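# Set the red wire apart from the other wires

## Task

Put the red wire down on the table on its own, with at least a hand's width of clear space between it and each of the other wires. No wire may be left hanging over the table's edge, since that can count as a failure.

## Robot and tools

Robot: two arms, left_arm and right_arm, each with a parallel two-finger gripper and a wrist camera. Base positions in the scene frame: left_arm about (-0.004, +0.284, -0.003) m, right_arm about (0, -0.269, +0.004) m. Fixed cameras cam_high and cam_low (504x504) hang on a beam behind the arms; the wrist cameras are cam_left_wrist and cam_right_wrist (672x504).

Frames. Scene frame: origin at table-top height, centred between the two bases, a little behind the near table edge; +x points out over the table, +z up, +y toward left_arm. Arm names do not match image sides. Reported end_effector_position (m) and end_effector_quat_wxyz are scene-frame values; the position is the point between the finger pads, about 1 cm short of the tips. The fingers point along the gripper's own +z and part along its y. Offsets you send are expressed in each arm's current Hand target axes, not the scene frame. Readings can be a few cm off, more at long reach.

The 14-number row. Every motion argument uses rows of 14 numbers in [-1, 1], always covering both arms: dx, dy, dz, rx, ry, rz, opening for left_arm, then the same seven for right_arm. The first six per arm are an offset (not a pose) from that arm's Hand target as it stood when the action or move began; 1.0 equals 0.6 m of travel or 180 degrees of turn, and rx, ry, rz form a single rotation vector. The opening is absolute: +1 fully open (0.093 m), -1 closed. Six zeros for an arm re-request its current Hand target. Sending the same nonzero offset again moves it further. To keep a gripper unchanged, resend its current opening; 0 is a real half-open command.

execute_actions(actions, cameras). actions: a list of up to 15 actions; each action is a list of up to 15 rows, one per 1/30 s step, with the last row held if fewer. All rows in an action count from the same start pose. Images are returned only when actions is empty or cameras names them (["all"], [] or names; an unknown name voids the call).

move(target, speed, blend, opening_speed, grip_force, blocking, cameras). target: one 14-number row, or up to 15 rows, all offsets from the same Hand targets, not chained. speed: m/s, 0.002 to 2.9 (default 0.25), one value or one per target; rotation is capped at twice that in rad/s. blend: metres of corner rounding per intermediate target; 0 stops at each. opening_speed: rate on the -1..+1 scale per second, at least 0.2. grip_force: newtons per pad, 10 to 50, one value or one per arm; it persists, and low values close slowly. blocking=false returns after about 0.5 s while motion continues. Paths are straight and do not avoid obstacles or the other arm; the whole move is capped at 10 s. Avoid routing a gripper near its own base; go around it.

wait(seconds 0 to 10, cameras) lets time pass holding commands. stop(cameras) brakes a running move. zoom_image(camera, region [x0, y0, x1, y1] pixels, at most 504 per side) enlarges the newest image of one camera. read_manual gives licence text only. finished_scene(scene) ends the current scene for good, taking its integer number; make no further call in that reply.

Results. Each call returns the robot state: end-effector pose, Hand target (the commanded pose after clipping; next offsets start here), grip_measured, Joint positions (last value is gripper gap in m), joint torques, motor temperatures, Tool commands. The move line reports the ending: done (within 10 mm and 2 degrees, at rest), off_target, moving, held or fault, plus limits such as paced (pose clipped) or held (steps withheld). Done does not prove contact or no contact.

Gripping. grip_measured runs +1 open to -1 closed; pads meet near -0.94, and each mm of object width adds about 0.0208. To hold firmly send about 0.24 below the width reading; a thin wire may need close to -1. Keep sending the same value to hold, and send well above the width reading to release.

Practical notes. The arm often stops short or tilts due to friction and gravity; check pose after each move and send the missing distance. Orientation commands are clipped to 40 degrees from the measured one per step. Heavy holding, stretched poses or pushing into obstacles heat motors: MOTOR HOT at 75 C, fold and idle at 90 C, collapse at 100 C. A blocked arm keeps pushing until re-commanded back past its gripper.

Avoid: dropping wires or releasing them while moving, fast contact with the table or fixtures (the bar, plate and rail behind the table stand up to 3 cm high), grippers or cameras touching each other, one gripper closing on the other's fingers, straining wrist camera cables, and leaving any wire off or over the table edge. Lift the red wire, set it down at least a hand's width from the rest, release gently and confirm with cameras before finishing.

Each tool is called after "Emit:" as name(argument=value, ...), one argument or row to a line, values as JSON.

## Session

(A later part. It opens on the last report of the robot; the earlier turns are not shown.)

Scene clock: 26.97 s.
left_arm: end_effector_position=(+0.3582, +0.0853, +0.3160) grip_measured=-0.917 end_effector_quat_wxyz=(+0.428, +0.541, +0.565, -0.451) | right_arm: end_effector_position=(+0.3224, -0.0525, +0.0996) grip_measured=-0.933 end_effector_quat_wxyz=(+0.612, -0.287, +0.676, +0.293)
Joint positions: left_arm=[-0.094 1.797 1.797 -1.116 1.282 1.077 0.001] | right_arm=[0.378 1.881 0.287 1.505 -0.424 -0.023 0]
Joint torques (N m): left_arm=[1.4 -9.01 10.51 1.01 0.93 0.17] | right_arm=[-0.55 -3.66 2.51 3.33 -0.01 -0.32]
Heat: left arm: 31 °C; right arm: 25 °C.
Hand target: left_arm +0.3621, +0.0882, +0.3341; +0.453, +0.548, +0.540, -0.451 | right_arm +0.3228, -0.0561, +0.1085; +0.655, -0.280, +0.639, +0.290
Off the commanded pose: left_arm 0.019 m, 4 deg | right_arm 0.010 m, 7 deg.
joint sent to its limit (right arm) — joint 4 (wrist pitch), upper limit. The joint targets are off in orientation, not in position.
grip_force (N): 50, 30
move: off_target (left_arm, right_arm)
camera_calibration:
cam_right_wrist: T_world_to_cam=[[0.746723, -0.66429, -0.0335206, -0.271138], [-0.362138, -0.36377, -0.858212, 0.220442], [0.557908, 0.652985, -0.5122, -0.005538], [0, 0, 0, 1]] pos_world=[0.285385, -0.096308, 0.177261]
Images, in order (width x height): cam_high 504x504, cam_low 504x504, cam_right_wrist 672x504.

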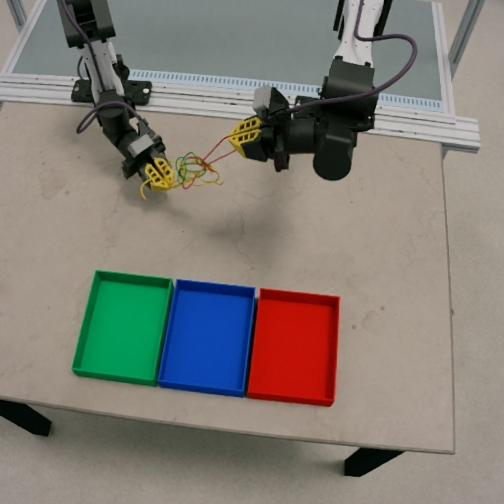

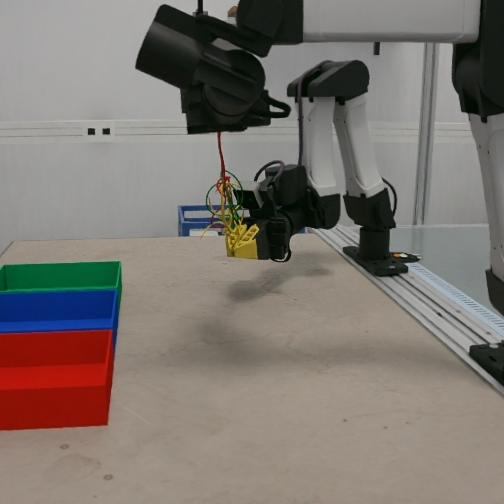

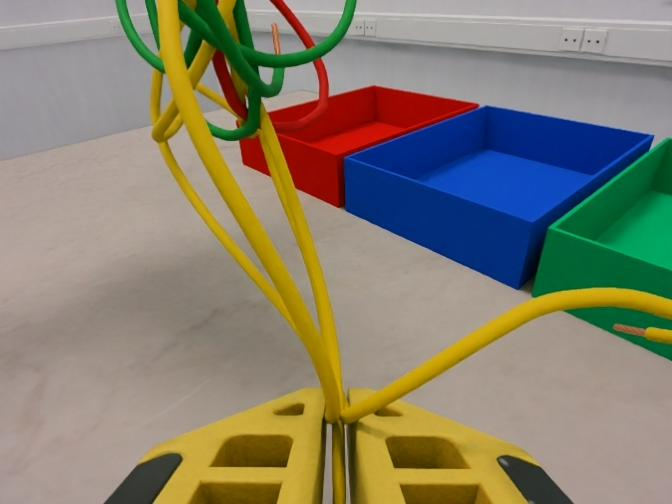

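Emit:
move(
  target=[
    [0, 0, 0, 0, 0, 0, -0.923361, -0.0188, -0.044, -0.0722, 0, 0, 0, -0.95],
  ],
  speed=0.04,
  cameras=["cam_right_wrist", "cam_left_wrist", "cam_high", "cam_low"],
)

Emit:
zoom_image(
  camera="cam_low",
  region=[150, 100, 310, 270],
)

Emit:
zoom_image(
  camera="cam_high",
  region=[100, 110, 260, 240],
)

Emit:
zoom_image(
  camera="cam_left_wrist",
  region=[250, 220, 500, 430],
)

Scene clock: 29.10 s.
left_arm: end_effector_position=(+0.3569, +0.0854, +0.3151) grip_measured=-0.917 end_effector_quat_wxyz=(+0.425, +0.540, +0.567, -0.454) | right_arm: end_effector_position=(+0.3122, -0.0950, +0.1068) grip_measured=-0.933 end_effector_quat_wxyz=(+0.609, -0.293, +0.669, +0.309)
Joint positions: left_arm=[-0.094 1.798 1.797 -1.129 1.282 1.08 0.001] | right_arm=[0.186 1.799 0.206 1.506 -0.65 -0.027 0]
Joint torques (N m): left_arm=[1.44 -9.52 9.94 1.11 0.93 0.19] | right_arm=[-1.7 -4.77 1.06 3.22 0.17 -0.3]
Heat: left arm: 31 °C; right arm: 25 °C.
Hand target: left_arm +0.3613, +0.0885, +0.3336; +0.454, +0.547, +0.541, -0.450 (not the last commanded pose) | right_arm +0.3129, -0.1061, +0.1185; +0.655, -0.280, +0.639, +0.290
Off the commanded pose: left_arm 0.020 m, 5 deg | right_arm 0.016 m, 7 deg.
joint sent to its limit (right arm) — joint 4 (wrist pitch), upper limit. The joint targets are off in orientation, not in position.
grip_force (N): 50, 30
move: off_target (left_arm, right_arm)
camera_calibration:
cam_left_wrist: T_world_to_cam=[[-0.998429, 0.0122088, 0.0546849, 0.336674], [-0.0360396, 0.607366, -0.793604, 0.250503], [-0.0429028, -0.794328, -0.605972, 0.358106], [0, 0, 0, 1]] pos_world=[0.360537, 0.128197, 0.397391]
cam_right_wrist: T_world_to_cam=[[0.768208, -0.638572, -0.0456319, -0.294488], [-0.350911, -0.360388, -0.864281, 0.204954], [0.53546, 0.679961, -0.500935, 0.0400094], [0, 0, 0, 1]] pos_world=[0.276725, -0.141394, 0.183742]

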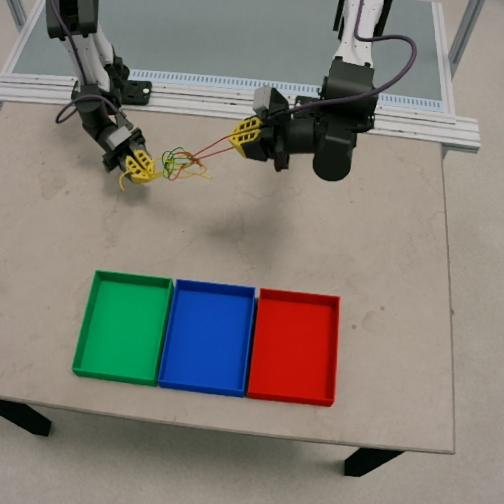

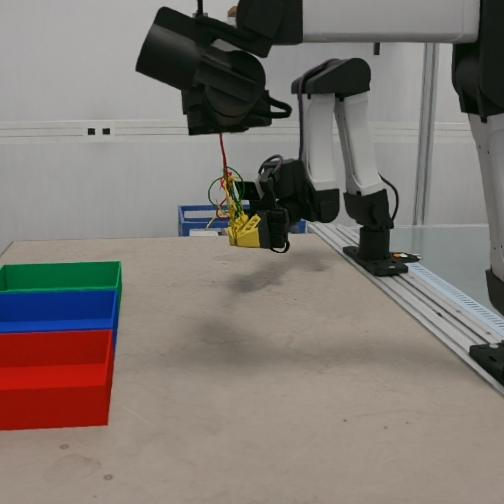

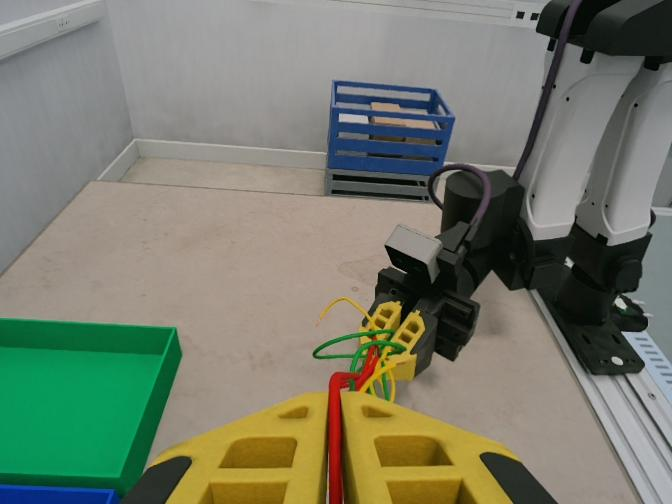

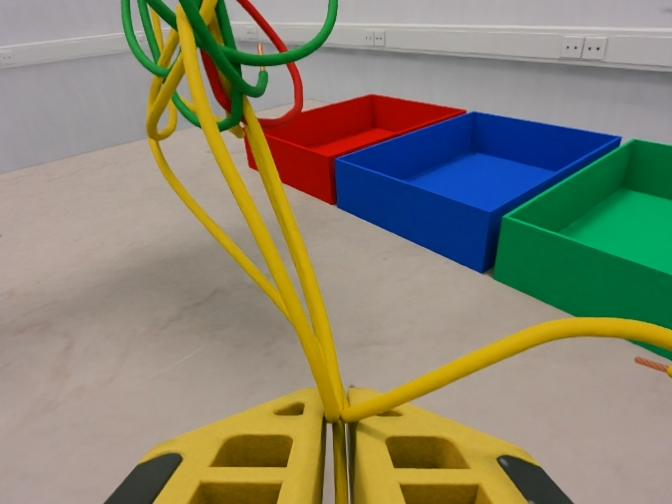

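Scaled by 2.965 from the camera's 504x504 image, which has a finer 720x720 frame.

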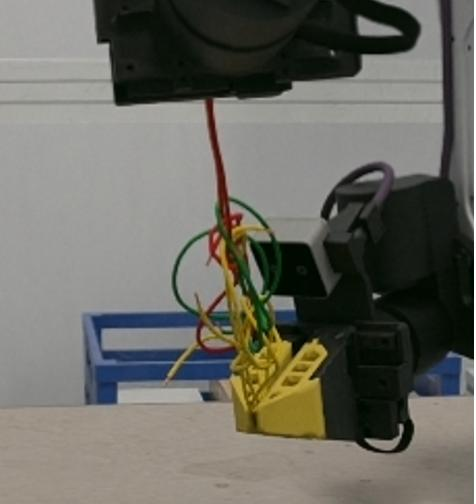

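Scaled by 3.150 from the camera's 504x504 image, which has a finer 720x720 frame.

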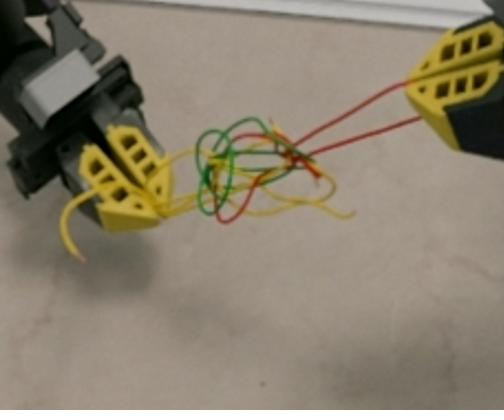

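Scaled by 2.016 from the camera's 672x504 image, which has a finer 960x720 frame.

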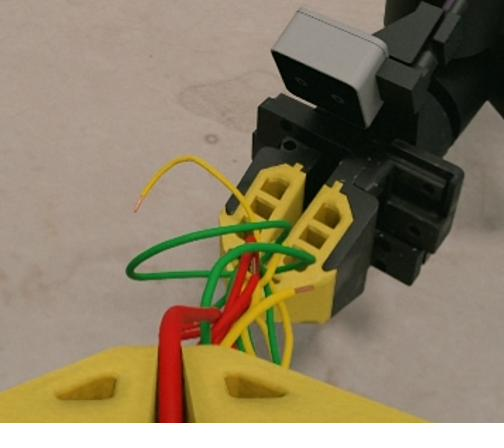

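Emit:
move(
  target=[
    [0, 0, 0, 0, 0, 0, -0.923361, 0.0, -0.03, -0.045, 0, 0, 0, -0.95],
  ],
  speed=0.04,
  cameras=["cam_right_wrist", "cam_left_wrist", "cam_high", "cam_low"],
)

Emit:
zoom_image(
  camera="cam_low",
  region=[150, 100, 310, 270],
)

Emit:
zoom_image(
  camera="cam_high",
  region=[100, 110, 260, 240],
)

Emit:
zoom_image(
  camera="cam_left_wrist",
  region=[270, 240, 470, 410],
)

Scene clock: 30.87 s.
left_arm: end_effector_position=(+0.3548, +0.0822, +0.3080) grip_measured=-0.917 end_effector_quat_wxyz=(+0.411, +0.540, +0.574, -0.458) | right_arm: end_effector_position=(+0.3045, -0.1211, +0.1130) grip_measured=-0.933 end_effector_quat_wxyz=(+0.610, -0.305, +0.656, +0.324)
Joint positions: left_arm=[-0.104 1.809 1.797 -1.156 1.269 1.09 0.001] | right_arm=[0.041 1.761 0.178 1.506 -0.838 -0.034 0]
Joint torques (N m): left_arm=[2.52 -10.55 10.1 1.22 1.04 0.19] | right_arm=[-2.77 -3.62 0.42 3.09 0.5 -0.31]
Heat: left arm: 31 °C; right arm: 25 °C.
Hand target: left_arm +0.3613, +0.0886, +0.3336; +0.454, +0.547, +0.541, -0.450 | right_arm +0.3079, -0.1381, +0.1177; +0.655, -0.280, +0.639, +0.290
Off the commanded pose: left_arm 0.027 m, 6 deg | right_arm 0.018 m, 7 deg.
joint sent to its limit (right arm) — joint 4 (wrist pitch), upper limit. The joint targets are off in orientation, not in position.
grip_force (N): 50, 30
move: off_target (left_arm, right_arm)
camera_calibration:
cam_left_wrist: T_world_to_cam=[[-0.996529, 0.0198283, 0.0808528, 0.325568], [-0.0511023, 0.621002, -0.782142, 0.247465], [-0.0657183, -0.783558, -0.617833, 0.362031], [0, 0, 0, 1]] pos_world=[0.360876, 0.123541, 0.390905]
cam_right_wrist: T_world_to_cam=[[0.794524, -0.605804, -0.0416325, -0.309448], [-0.322642, -0.36308, -0.874114, 0.190506], [0.514425, 0.707937, -0.483933, 0.0728658], [0, 0, 0, 1]] pos_world=[0.269845, -0.16988, 0.188903]

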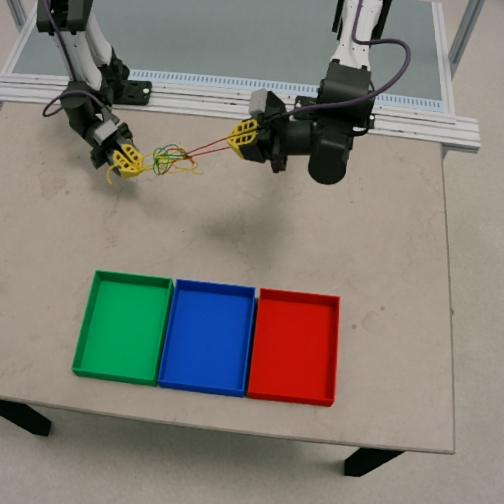

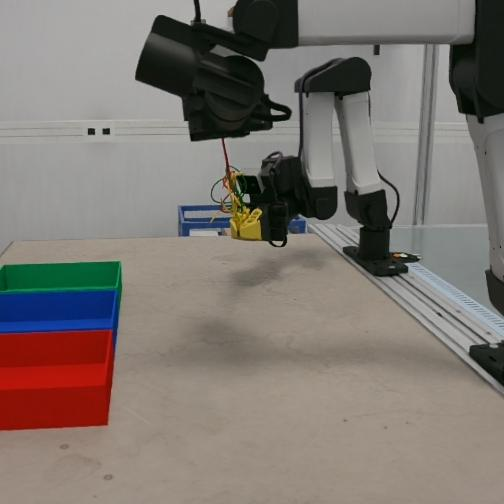

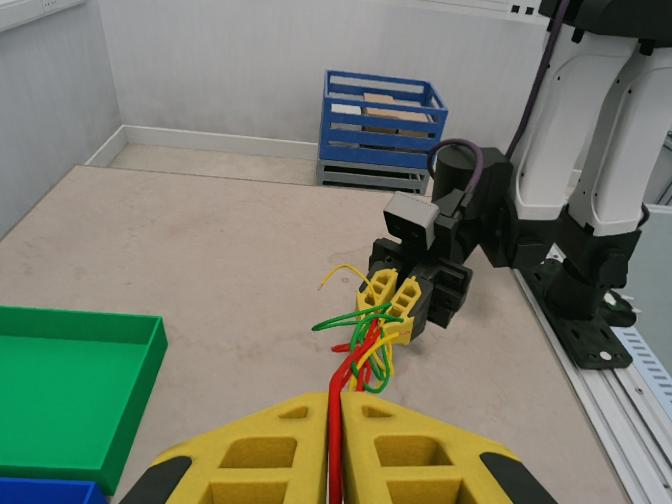

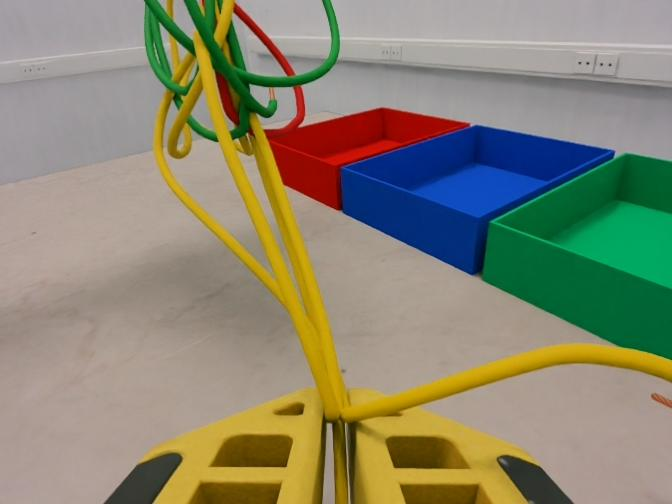

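Scaled by 2.965 from the camera's 504x504 image, which has a finer 720x720 frame.

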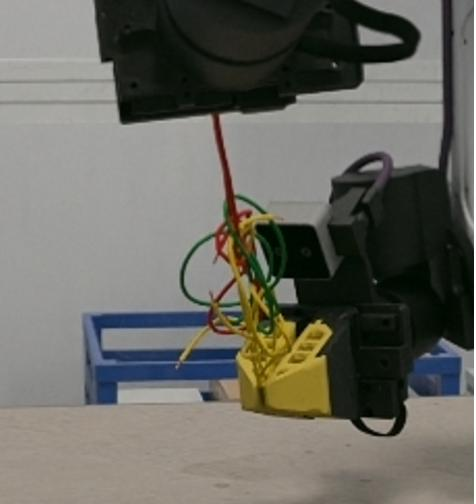

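Scaled by 3.150 from the camera's 504x504 image, which has a finer 720x720 frame.

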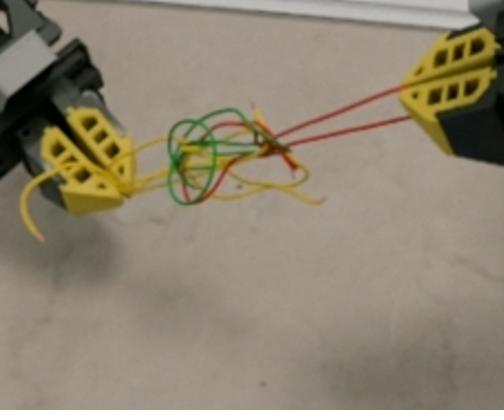

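Scaled by 2.520 from the camera's 672x504 image, which has a finer 960x720 frame.

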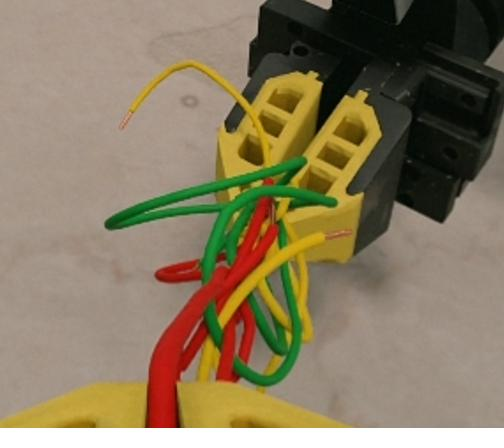

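Emit:
zoom_image(
  camera="cam_left_wrist",
  region=[305, 255, 425, 395],
)

Emit:
zoom_image(
  camera="cam_right_wrist",
  region=[110, 0, 370, 200],
)

Emit:
zoom_image(
  camera="cam_low",
  region=[195, 140, 275, 250],
)

Emit:
zoom_image(
  camera="cam_high",
  region=[130, 130, 230, 200],
)

Scaled by 3.600 from the camera's 672x504 image, which has a finer 960x720 frame.

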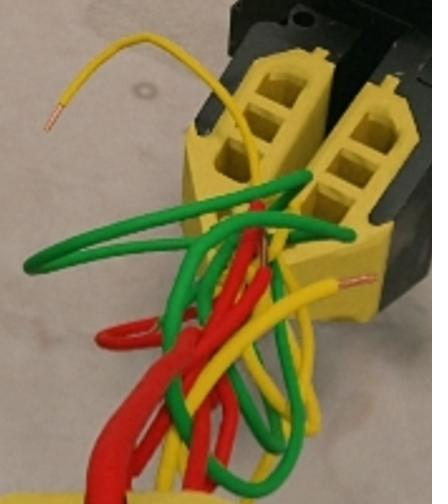

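Scaled by 1.938 from the camera's 672x504 image, which has a finer 960x720 frame.

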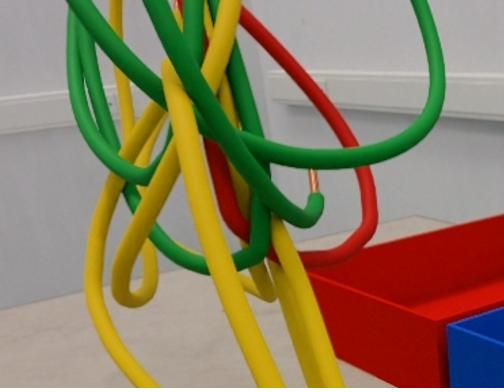

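Scaled by 4.582 from the camera's 504x504 image, which has a finer 720x720 frame.

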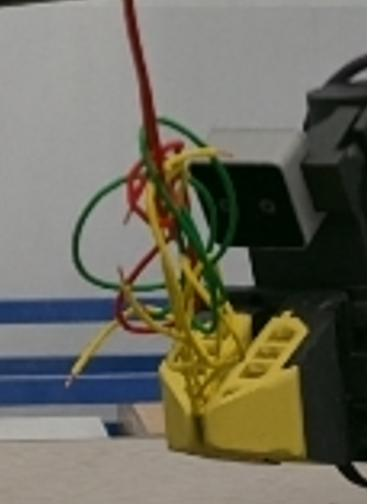

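Scaled by 5.040 from the camera's 504x504 image, which has a finer 720x720 frame.

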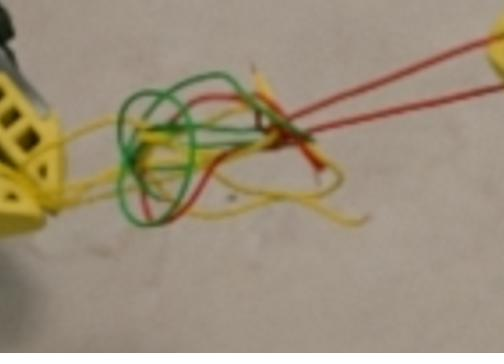

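Emit:
move(
  target=[
    [0, 0, 0, 0, 0, 0, -0.923361, 0.0, -0.025, -0.035, 0, 0, 0, -0.95],
  ],
  speed=0.04,
  cameras=["cam_right_wrist", "cam_left_wrist", "cam_high", "cam_low"],
)

Emit:
zoom_image(
  camera="cam_low",
  region=[195, 130, 285, 250],
)

Emit:
zoom_image(
  camera="cam_high",
  region=[110, 110, 230, 200],
)

Emit:
zoom_image(
  camera="cam_left_wrist",
  region=[290, 230, 430, 390],
)

Scene clock: 33.53 s.
left_arm: end_effector_position=(+0.3533, +0.0795, +0.3044) grip_measured=-0.917 end_effector_quat_wxyz=(+0.404, +0.542, +0.576, -0.459) | right_arm: end_effector_position=(+0.2990, -0.1456, +0.1133) grip_measured=-0.933 end_effector_quat_wxyz=(+0.608, -0.308, +0.653, +0.330)
Joint positions: left_arm=[-0.113 1.815 1.797 -1.167 1.262 1.097 0.001] | right_arm=[-0.089 1.75 0.163 1.506 -0.983 -0.041 0]
Joint torques (N m): left_arm=[3.34 -11.12 10.19 1.24 1.11 0.2] | right_arm=[-3.18 -3.17 0.73 2.99 0.58 -0.31]
Heat: left arm: 31 °C; right arm: 25 °C.
Hand target: left_arm +0.3613, +0.0886, +0.3336; +0.454, +0.547, +0.541, -0.450 | right_arm +0.3048, -0.1637, +0.1171; +0.655, -0.280, +0.639, +0.290
Off the commanded pose: left_arm 0.032 m, 7 deg | right_arm 0.019 m, 8 deg.
joint sent to its limit (right arm) — joint 4 (wrist pitch), upper limit. The joint targets are off in orientation, not in position.
grip_force (N): 50, 30
move: off_target (left_arm, right_arm)
camera_calibration:
cam_left_wrist: T_world_to_cam=[[-0.995562, 0.0268214, 0.0902011, 0.320663], [-0.0533762, 0.628473, -0.775998, 0.244558], [-0.0775023, -0.777369, -0.624252, 0.363237], [0, 0, 0, 1]] pos_world=[0.360445, 0.120071, 0.387604]
cam_right_wrist: T_world_to_cam=[[0.803106, -0.594072, -0.0458104, -0.320316], [-0.317271, -0.361294, -0.876816, 0.179031], [0.504341, 0.71871, -0.478639, 0.0971288], [0, 0, 0, 1]] pos_world=[0.265063, -0.195415, 0.188793]

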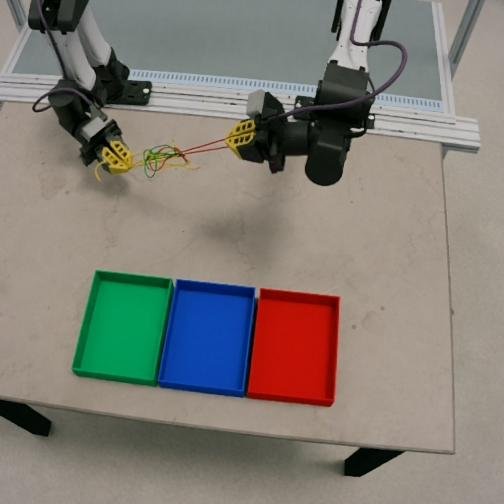

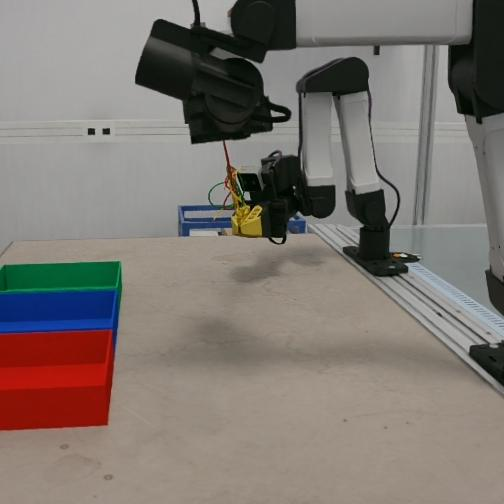

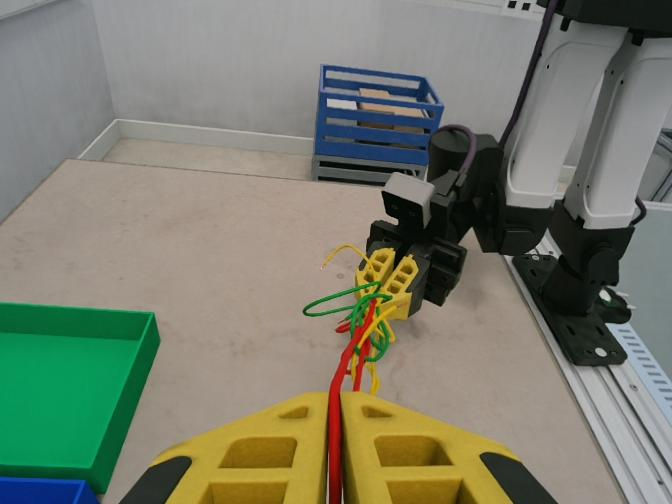

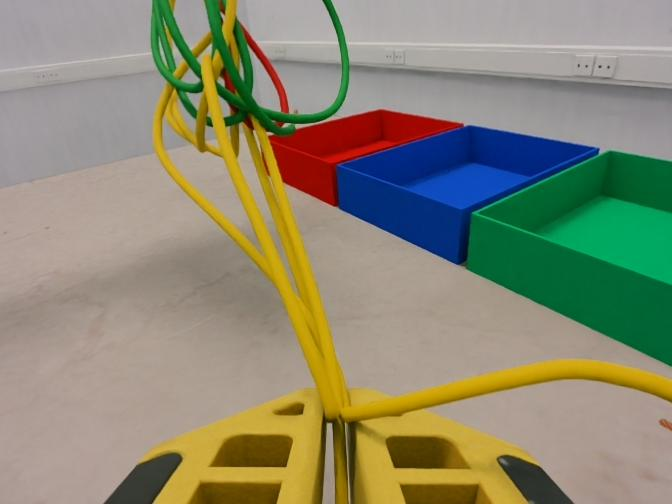

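Scaled by 4.200 from the camera's 504x504 image, which has a finer 720x720 frame.

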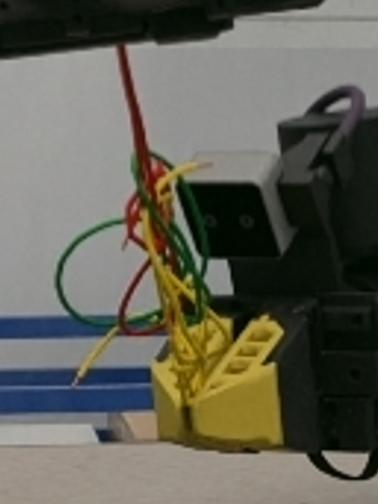

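Scaled by 4.200 from the camera's 504x504 image, which has a finer 720x720 frame.

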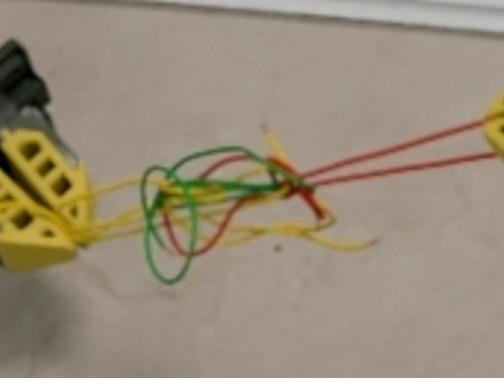

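Scaled by 3.150 from the camera's 672x504 image, which has a finer 960x720 frame.

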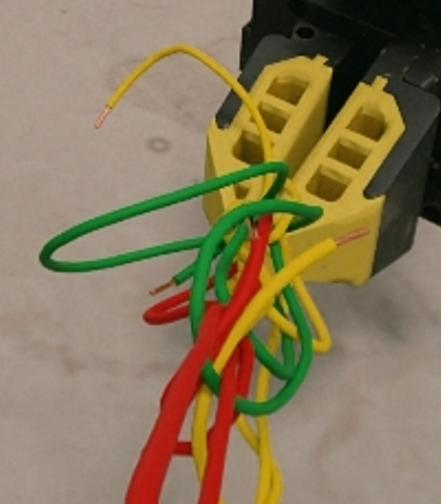

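Emit:
move(
  target=[
    [0, 0, 0, 0, 0, 0, -0.923361, 0.0, -0.025, -0.035, 0, 0, 0, -0.95],
  ],
  speed=0.04,
  cameras=["cam_right_wrist", "cam_left_wrist", "cam_high", "cam_low"],
)

Emit:
zoom_image(
  camera="cam_high",
  region=[90, 110, 230, 200],
)

Emit:
zoom_image(
  camera="cam_left_wrist",
  region=[290, 230, 430, 390],
)

Emit:
zoom_image(
  camera="cam_right_wrist",
  region=[110, 0, 370, 200],
)

Scene clock: 35.63 s.
left_arm: end_effector_position=(+0.3484, +0.0738, +0.2996) grip_measured=-0.917 end_effector_quat_wxyz=(+0.391, +0.546, +0.578, -0.463) | right_arm: end_effector_position=(+0.2906, -0.1649, +0.1161) grip_measured=-0.935 end_effector_quat_wxyz=(+0.606, -0.321, +0.641, +0.345)
Joint positions: left_arm=[-0.131 1.821 1.797 -1.191 1.249 1.108 0.001] | right_arm=[-0.21 1.746 0.163 1.506 -1.147 -0.048 0]
Joint torques (N m): left_arm=[5.11 -11.77 10.3 1.32 1.21 0.2] | right_arm=[-4.45 -2.52 0.77 2.86 0.9 -0.3]
Heat: left arm: 31 °C; right arm: 25 °C.
Hand target: left_arm +0.3612, +0.0885, +0.3336; +0.454, +0.547, +0.541, -0.450 | right_arm +0.3018, -0.1894, +0.1165; +0.655, -0.280, +0.639, +0.290
Off the commanded pose: left_arm 0.039 m, 9 deg | right_arm 0.027 m, 10 deg.
joint sent to its limit (right arm) — joint 4 (wrist pitch), upper limit. The joint targets are off in orientation, not in position.
grip_force (N): 50, 30
move: off_target (left_arm, right_arm)
camera_calibration:
cam_left_wrist: T_world_to_cam=[[-0.993281, 0.04297, 0.107451, 0.309251], [-0.0550445, 0.64132, -0.765297, 0.24053], [-0.101796, -0.766069, -0.634646, 0.366123], [0, 0, 0, 1]] pos_world=[0.357683, 0.11293, 0.383206]
cam_right_wrist: T_world_to_cam=[[0.828451, -0.558469, -0.0422163, -0.32682], [-0.291529, -0.365646, -0.883919, 0.164438], [0.478205, 0.744591, -0.46573, 0.12692], [0, 0, 0, 1]] pos_world=[0.257999, -0.216896, 0.190664]

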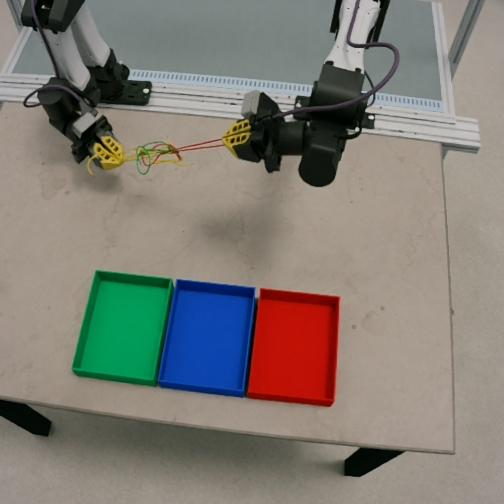

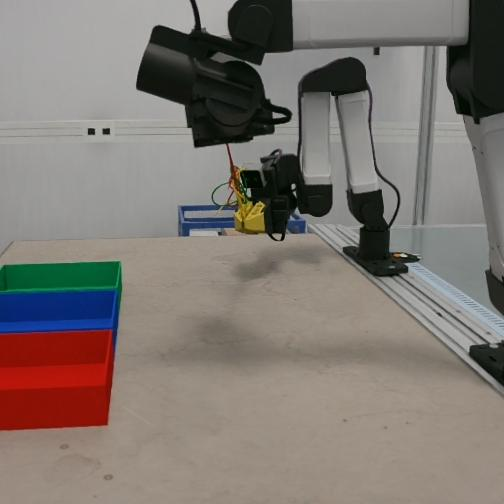

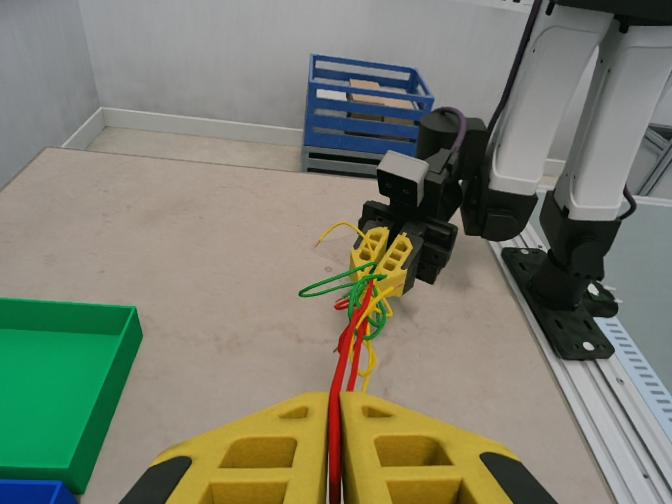

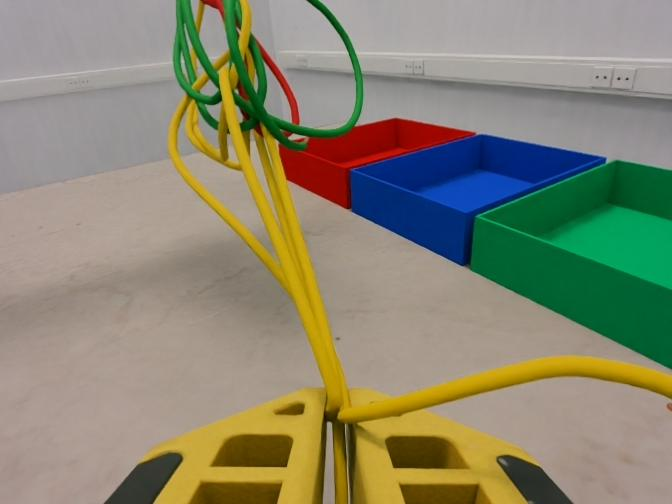

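Scaled by 3.600 from the camera's 504x504 image, which has a finer 720x720 frame.

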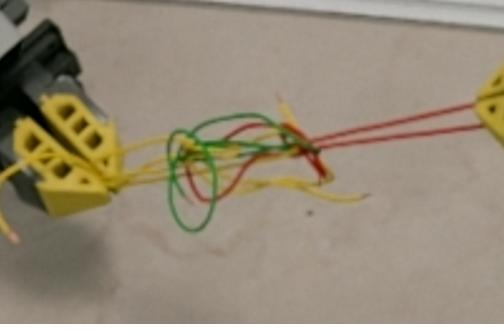

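Scaled by 3.150 from the camera's 672x504 image, which has a finer 960x720 frame.

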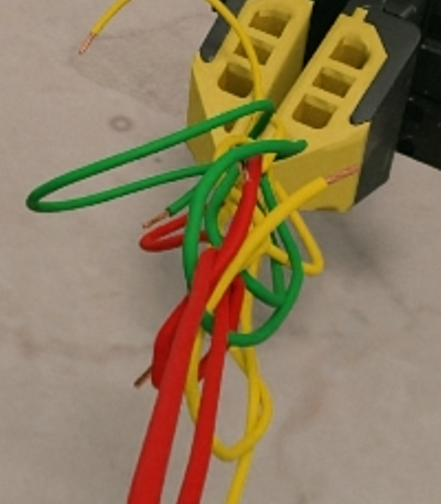

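Scaled by 1.938 from the camera's 672x504 image, which has a finer 960x720 frame.

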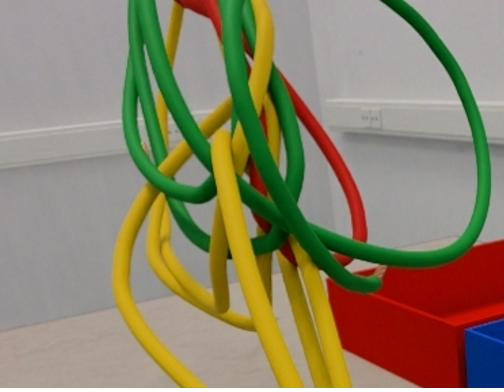

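Emit:
move(
  target=[
    [0, 0, 0, 0, 0, 0, -0.923361, 0.0035, 0.089, 0.1218, 0, 0, 0, -0.95],
  ],
  speed=0.06,
  cameras=["cam_right_wrist", "cam_left_wrist", "cam_high", "cam_low"],
)

Emit:
zoom_image(
  camera="cam_high",
  region=[90, 110, 250, 220],
)

Emit:
zoom_image(
  camera="cam_left_wrist",
  region=[260, 230, 440, 420],
)

Emit:
zoom_image(
  camera="cam_low",
  region=[185, 120, 300, 250],
)

Scene clock: 38.40 s.
left_arm: end_effector_position=(+0.3620, +0.0870, +0.3123) grip_measured=-0.917 end_effector_quat_wxyz=(+0.429, +0.538, +0.561, -0.459) | right_arm: end_effector_position=(+0.3033, -0.0998, +0.1000) grip_measured=-0.937 end_effector_quat_wxyz=(+0.605, -0.292, +0.679, +0.295)
Joint positions: left_arm=[-0.085 1.821 1.805 -1.13 1.305 1.102 0.001] | right_arm=[0.189 1.78 0.16 1.503 -0.622 -0.052 0]
Joint torques (N m): left_arm=[0.54 -11.62 9.58 1.06 0.74 -0.01] | right_arm=[0.43 -2.74 4.63 3.26 0.16 -0.08]
Heat: left arm: 32 °C; right arm: 26 °C.
Hand target: left_arm +0.3613, +0.0885, +0.3337; +0.454, +0.547, +0.541, -0.450 | right_arm +0.3117, -0.0993, +0.1166; +0.655, -0.280, +0.639, +0.290
Off the commanded pose: left_arm 0.021 m, 4 deg | right_arm 0.019 m, 7 deg.
joint sent to its limit (right arm) — joint 4 (wrist pitch), upper limit. The joint targets are off in orientation, not in position.
grip_force (N): 50, 30
move: off_target (left_arm, right_arm)
camera_calibration:
cam_left_wrist: T_world_to_cam=[[-0.9985, 0.0184802, 0.0515397, 0.34236], [-0.030557, 0.593, -0.804622, 0.250205], [-0.0454326, -0.80499, -0.591546, 0.355251], [0, 0, 0, 1]] pos_world=[0.365632, 0.131275, 0.393823]
cam_right_wrist: T_world_to_cam=[[0.75349, -0.656463, -0.0361658, -0.289266], [-0.367629, -0.375084, -0.850976, 0.196606], [0.54507, 0.654498, -0.523957, 0.0414941], [0, 0, 0, 1]] pos_world=[0.26762, -0.143306, 0.178587]

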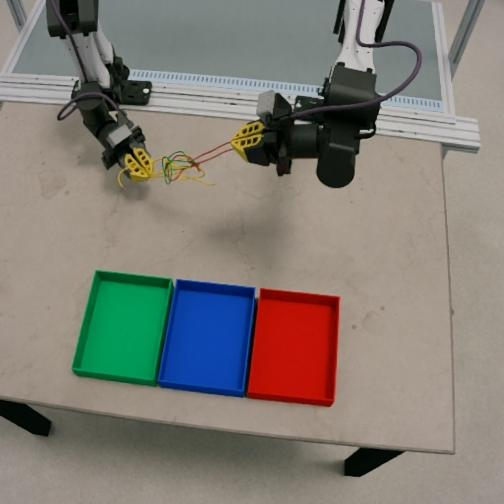

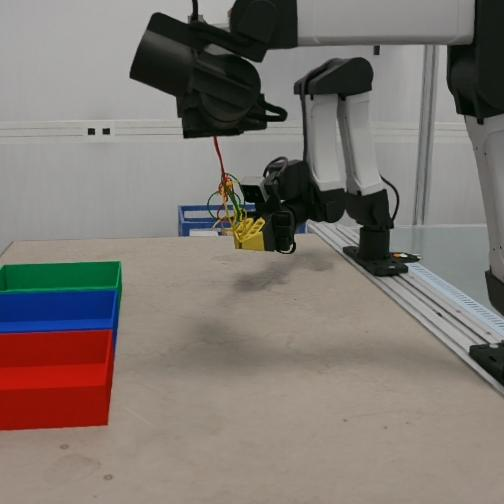

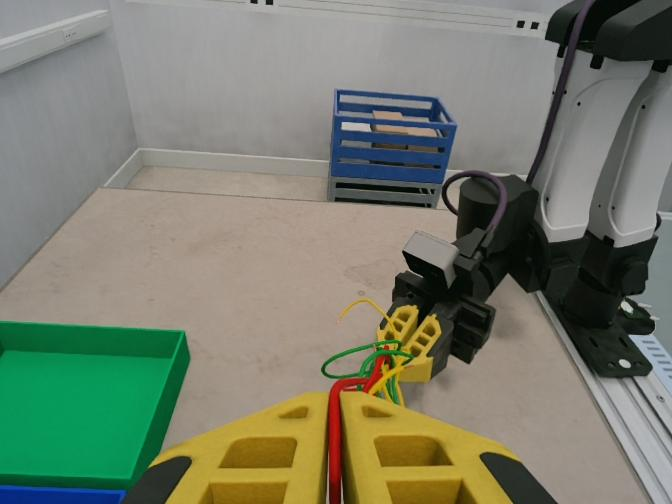

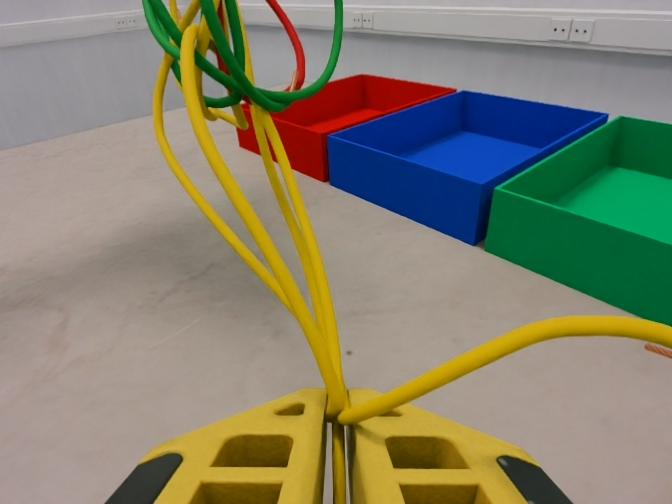

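Scaled by 3.150 from the camera's 504x504 image, which has a finer 720x720 frame.

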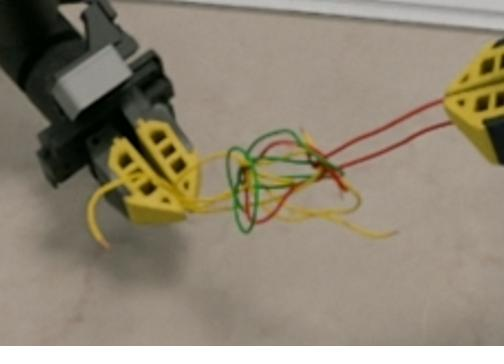

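Scaled by 2.653 from the camera's 672x504 image, which has a finer 960x720 frame.

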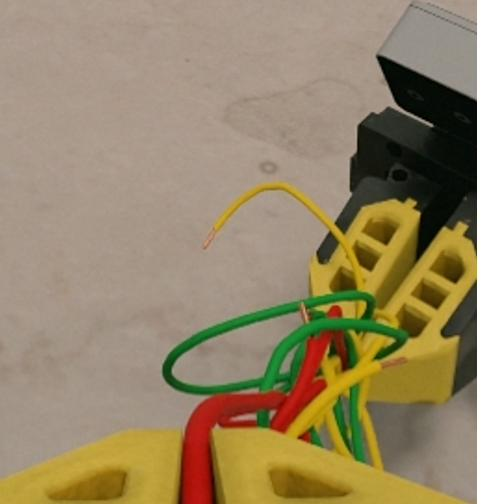

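Scaled by 3.877 from the camera's 504x504 image, which has a finer 720x720 frame.

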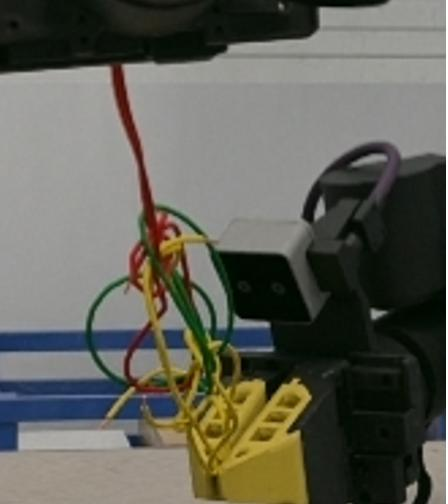

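Emit:
move(
  target=[
    [0.1207, 0.0225, 0.0817, 0, 0, 0, -0.923361, 0, 0, 0, 0, 0, 0, -0.95],
  ],
  speed=0.1,
  cameras=["cam_right_wrist", "cam_left_wrist", "cam_high"],
)

Emit:
zoom_image(
  camera="cam_right_wrist",
  region=[150, 0, 450, 260],
)

Emit:
zoom_image(
  camera="cam_left_wrist",
  region=[260, 250, 460, 430],
)

Scene clock: 41.00 s.
left_arm: end_effector_position=(+0.3807, +0.0565, +0.2472) grip_measured=-0.917 end_effector_quat_wxyz=(+0.448, +0.540, +0.547, -0.456) | right_arm: end_effector_position=(+0.3044, -0.1008, +0.0995) grip_measured=-0.937 end_effector_quat_wxyz=(+0.606, -0.289, +0.681, +0.292)
Joint positions: left_arm=[-0.15 1.821 1.482 -0.526 1.286 0.855 0.001] | right_arm=[0.189 1.78 0.16 1.502 -0.612 -0.052 0]
Joint torques (N m): left_arm=[-0.99 -12.44 6.52 1.36 0.39 -0.02] | right_arm=[0.46 -2.76 4.63 3.27 0.06 -0.08]
Heat: left arm: 33 °C; right arm: 26 °C.
Hand target: left_arm +0.3755, +0.0535, +0.2537; +0.454, +0.547, +0.541, -0.450 | right_arm +0.3117, -0.0994, +0.1165; +0.655, -0.280, +0.639, +0.290
Off the commanded pose: left_arm 0.009 m, 1 deg | right_arm 0.019 m, 8 deg.
joint sent to its limit (right arm) — joint 4 (wrist pitch), upper limit. The joint targets are off in orientation, not in position.
grip_force (N): 50, 30
move: off_target (right_arm)
camera_calibration:
cam_left_wrist: T_world_to_cam=[[-0.999793, 0.0163947, 0.0120083, 0.375304], [-0.000492487, 0.571179, -0.820825, 0.210228], [-0.0203161, -0.820662, -0.571053, 0.279233], [0, 0, 0, 1]] pos_world=[0.381003, 0.102925, 0.32751]
cam_right_wrist: T_world_to_cam=[[0.747217, -0.663597, -0.036128, -0.289684], [-0.372381, -0.373039, -0.849808, 0.197741], [0.550453, 0.648444, -0.525853, 0.0392022], [0, 0, 0, 1]] pos_world=[0.268513, -0.143889, 0.178191]
Images, in order (width x height): cam_high 504x504, cam_left_wrist 672x504, cam_right_wrist 672x504.

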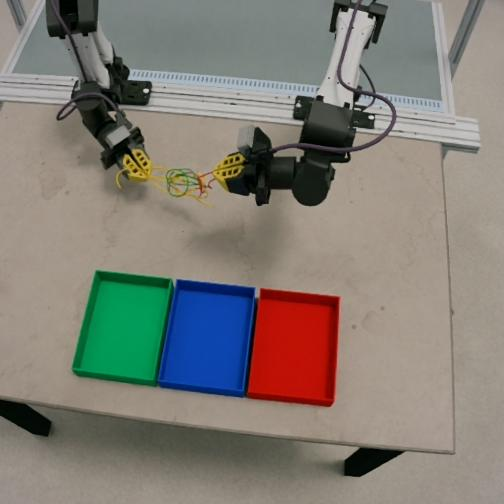

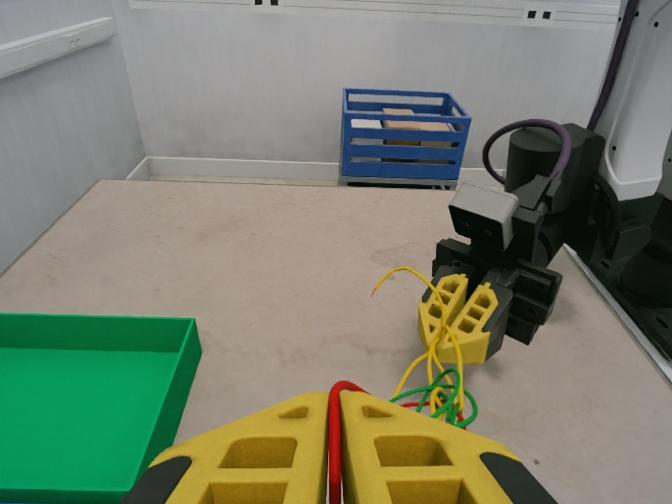

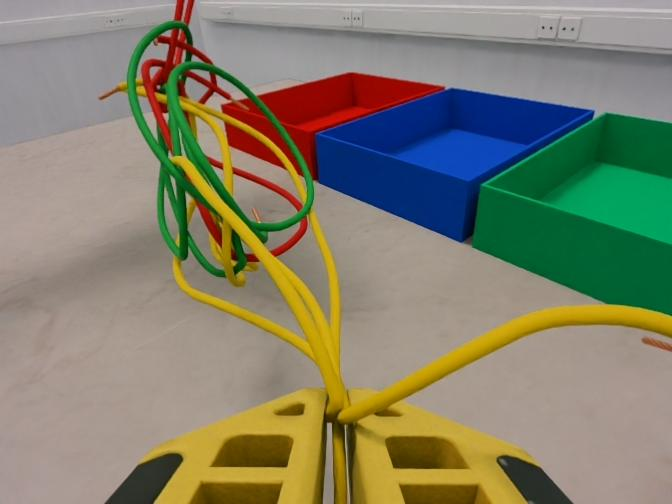

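Scaled by 1.680 from the camera's 672x504 image, which has a finer 960x720 frame.

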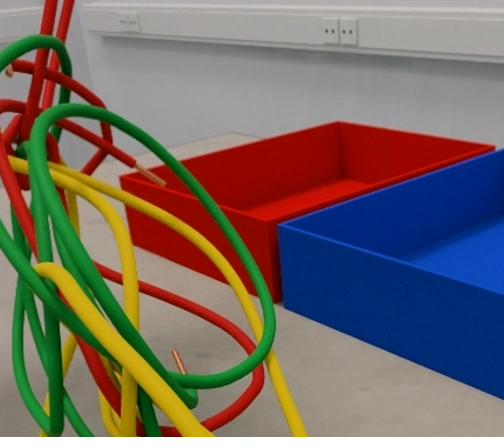

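Scaled by 2.520 from the camera's 672x504 image, which has a finer 960x720 frame.

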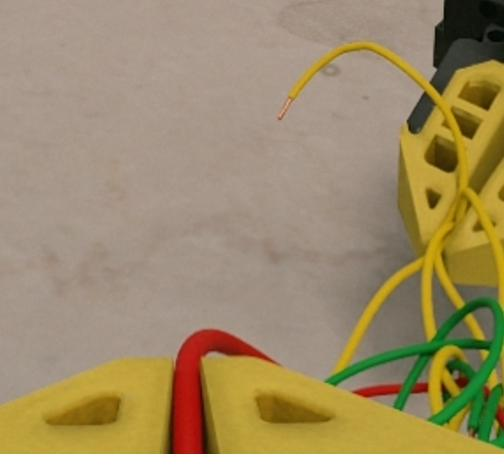

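Now the knot is visible in the right wrist camera; zoom in closely.

Emit:
zoom_image(
  camera="cam_right_wrist",
  region=[90, 0, 270, 140],
)

Emit:
zoom_image(
  camera="cam_right_wrist",
  region=[130, 100, 340, 290],
)

Emit:
zoom_image(
  camera="cam_low",
  region=[180, 150, 290, 260],
)

Emit:
zoom_image(
  camera="cam_high",
  region=[110, 130, 250, 230],
)

Scaled by 2.800 from the camera's 672x504 image, which has a finer 960x720 frame.

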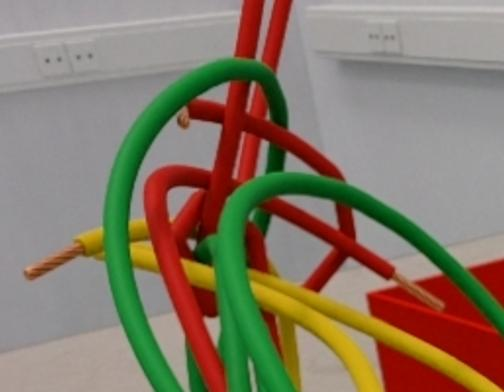

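Scaled by 2.400 from the camera's 672x504 image, which has a finer 960x720 frame.

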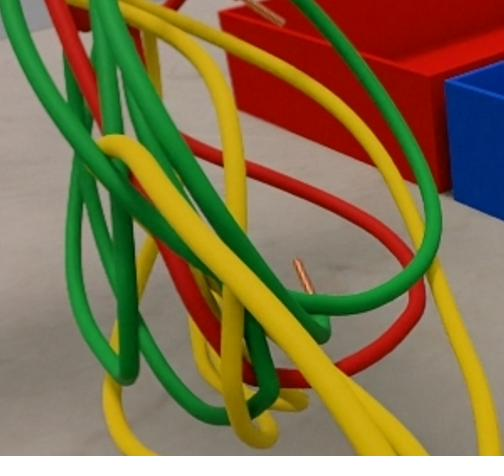

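This scene's latest camera images include none from cam_low. They are from: cam_high, cam_left_wrist, cam_right_wrist. cam_low's image comes with the result of a call that names it in "cameras".

Scaled by 3.600 from the camera's 504x504 image, which has a finer 720x720 frame.

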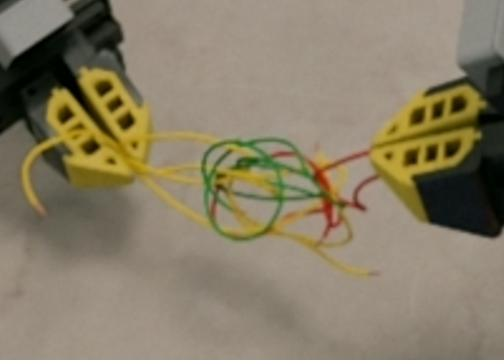

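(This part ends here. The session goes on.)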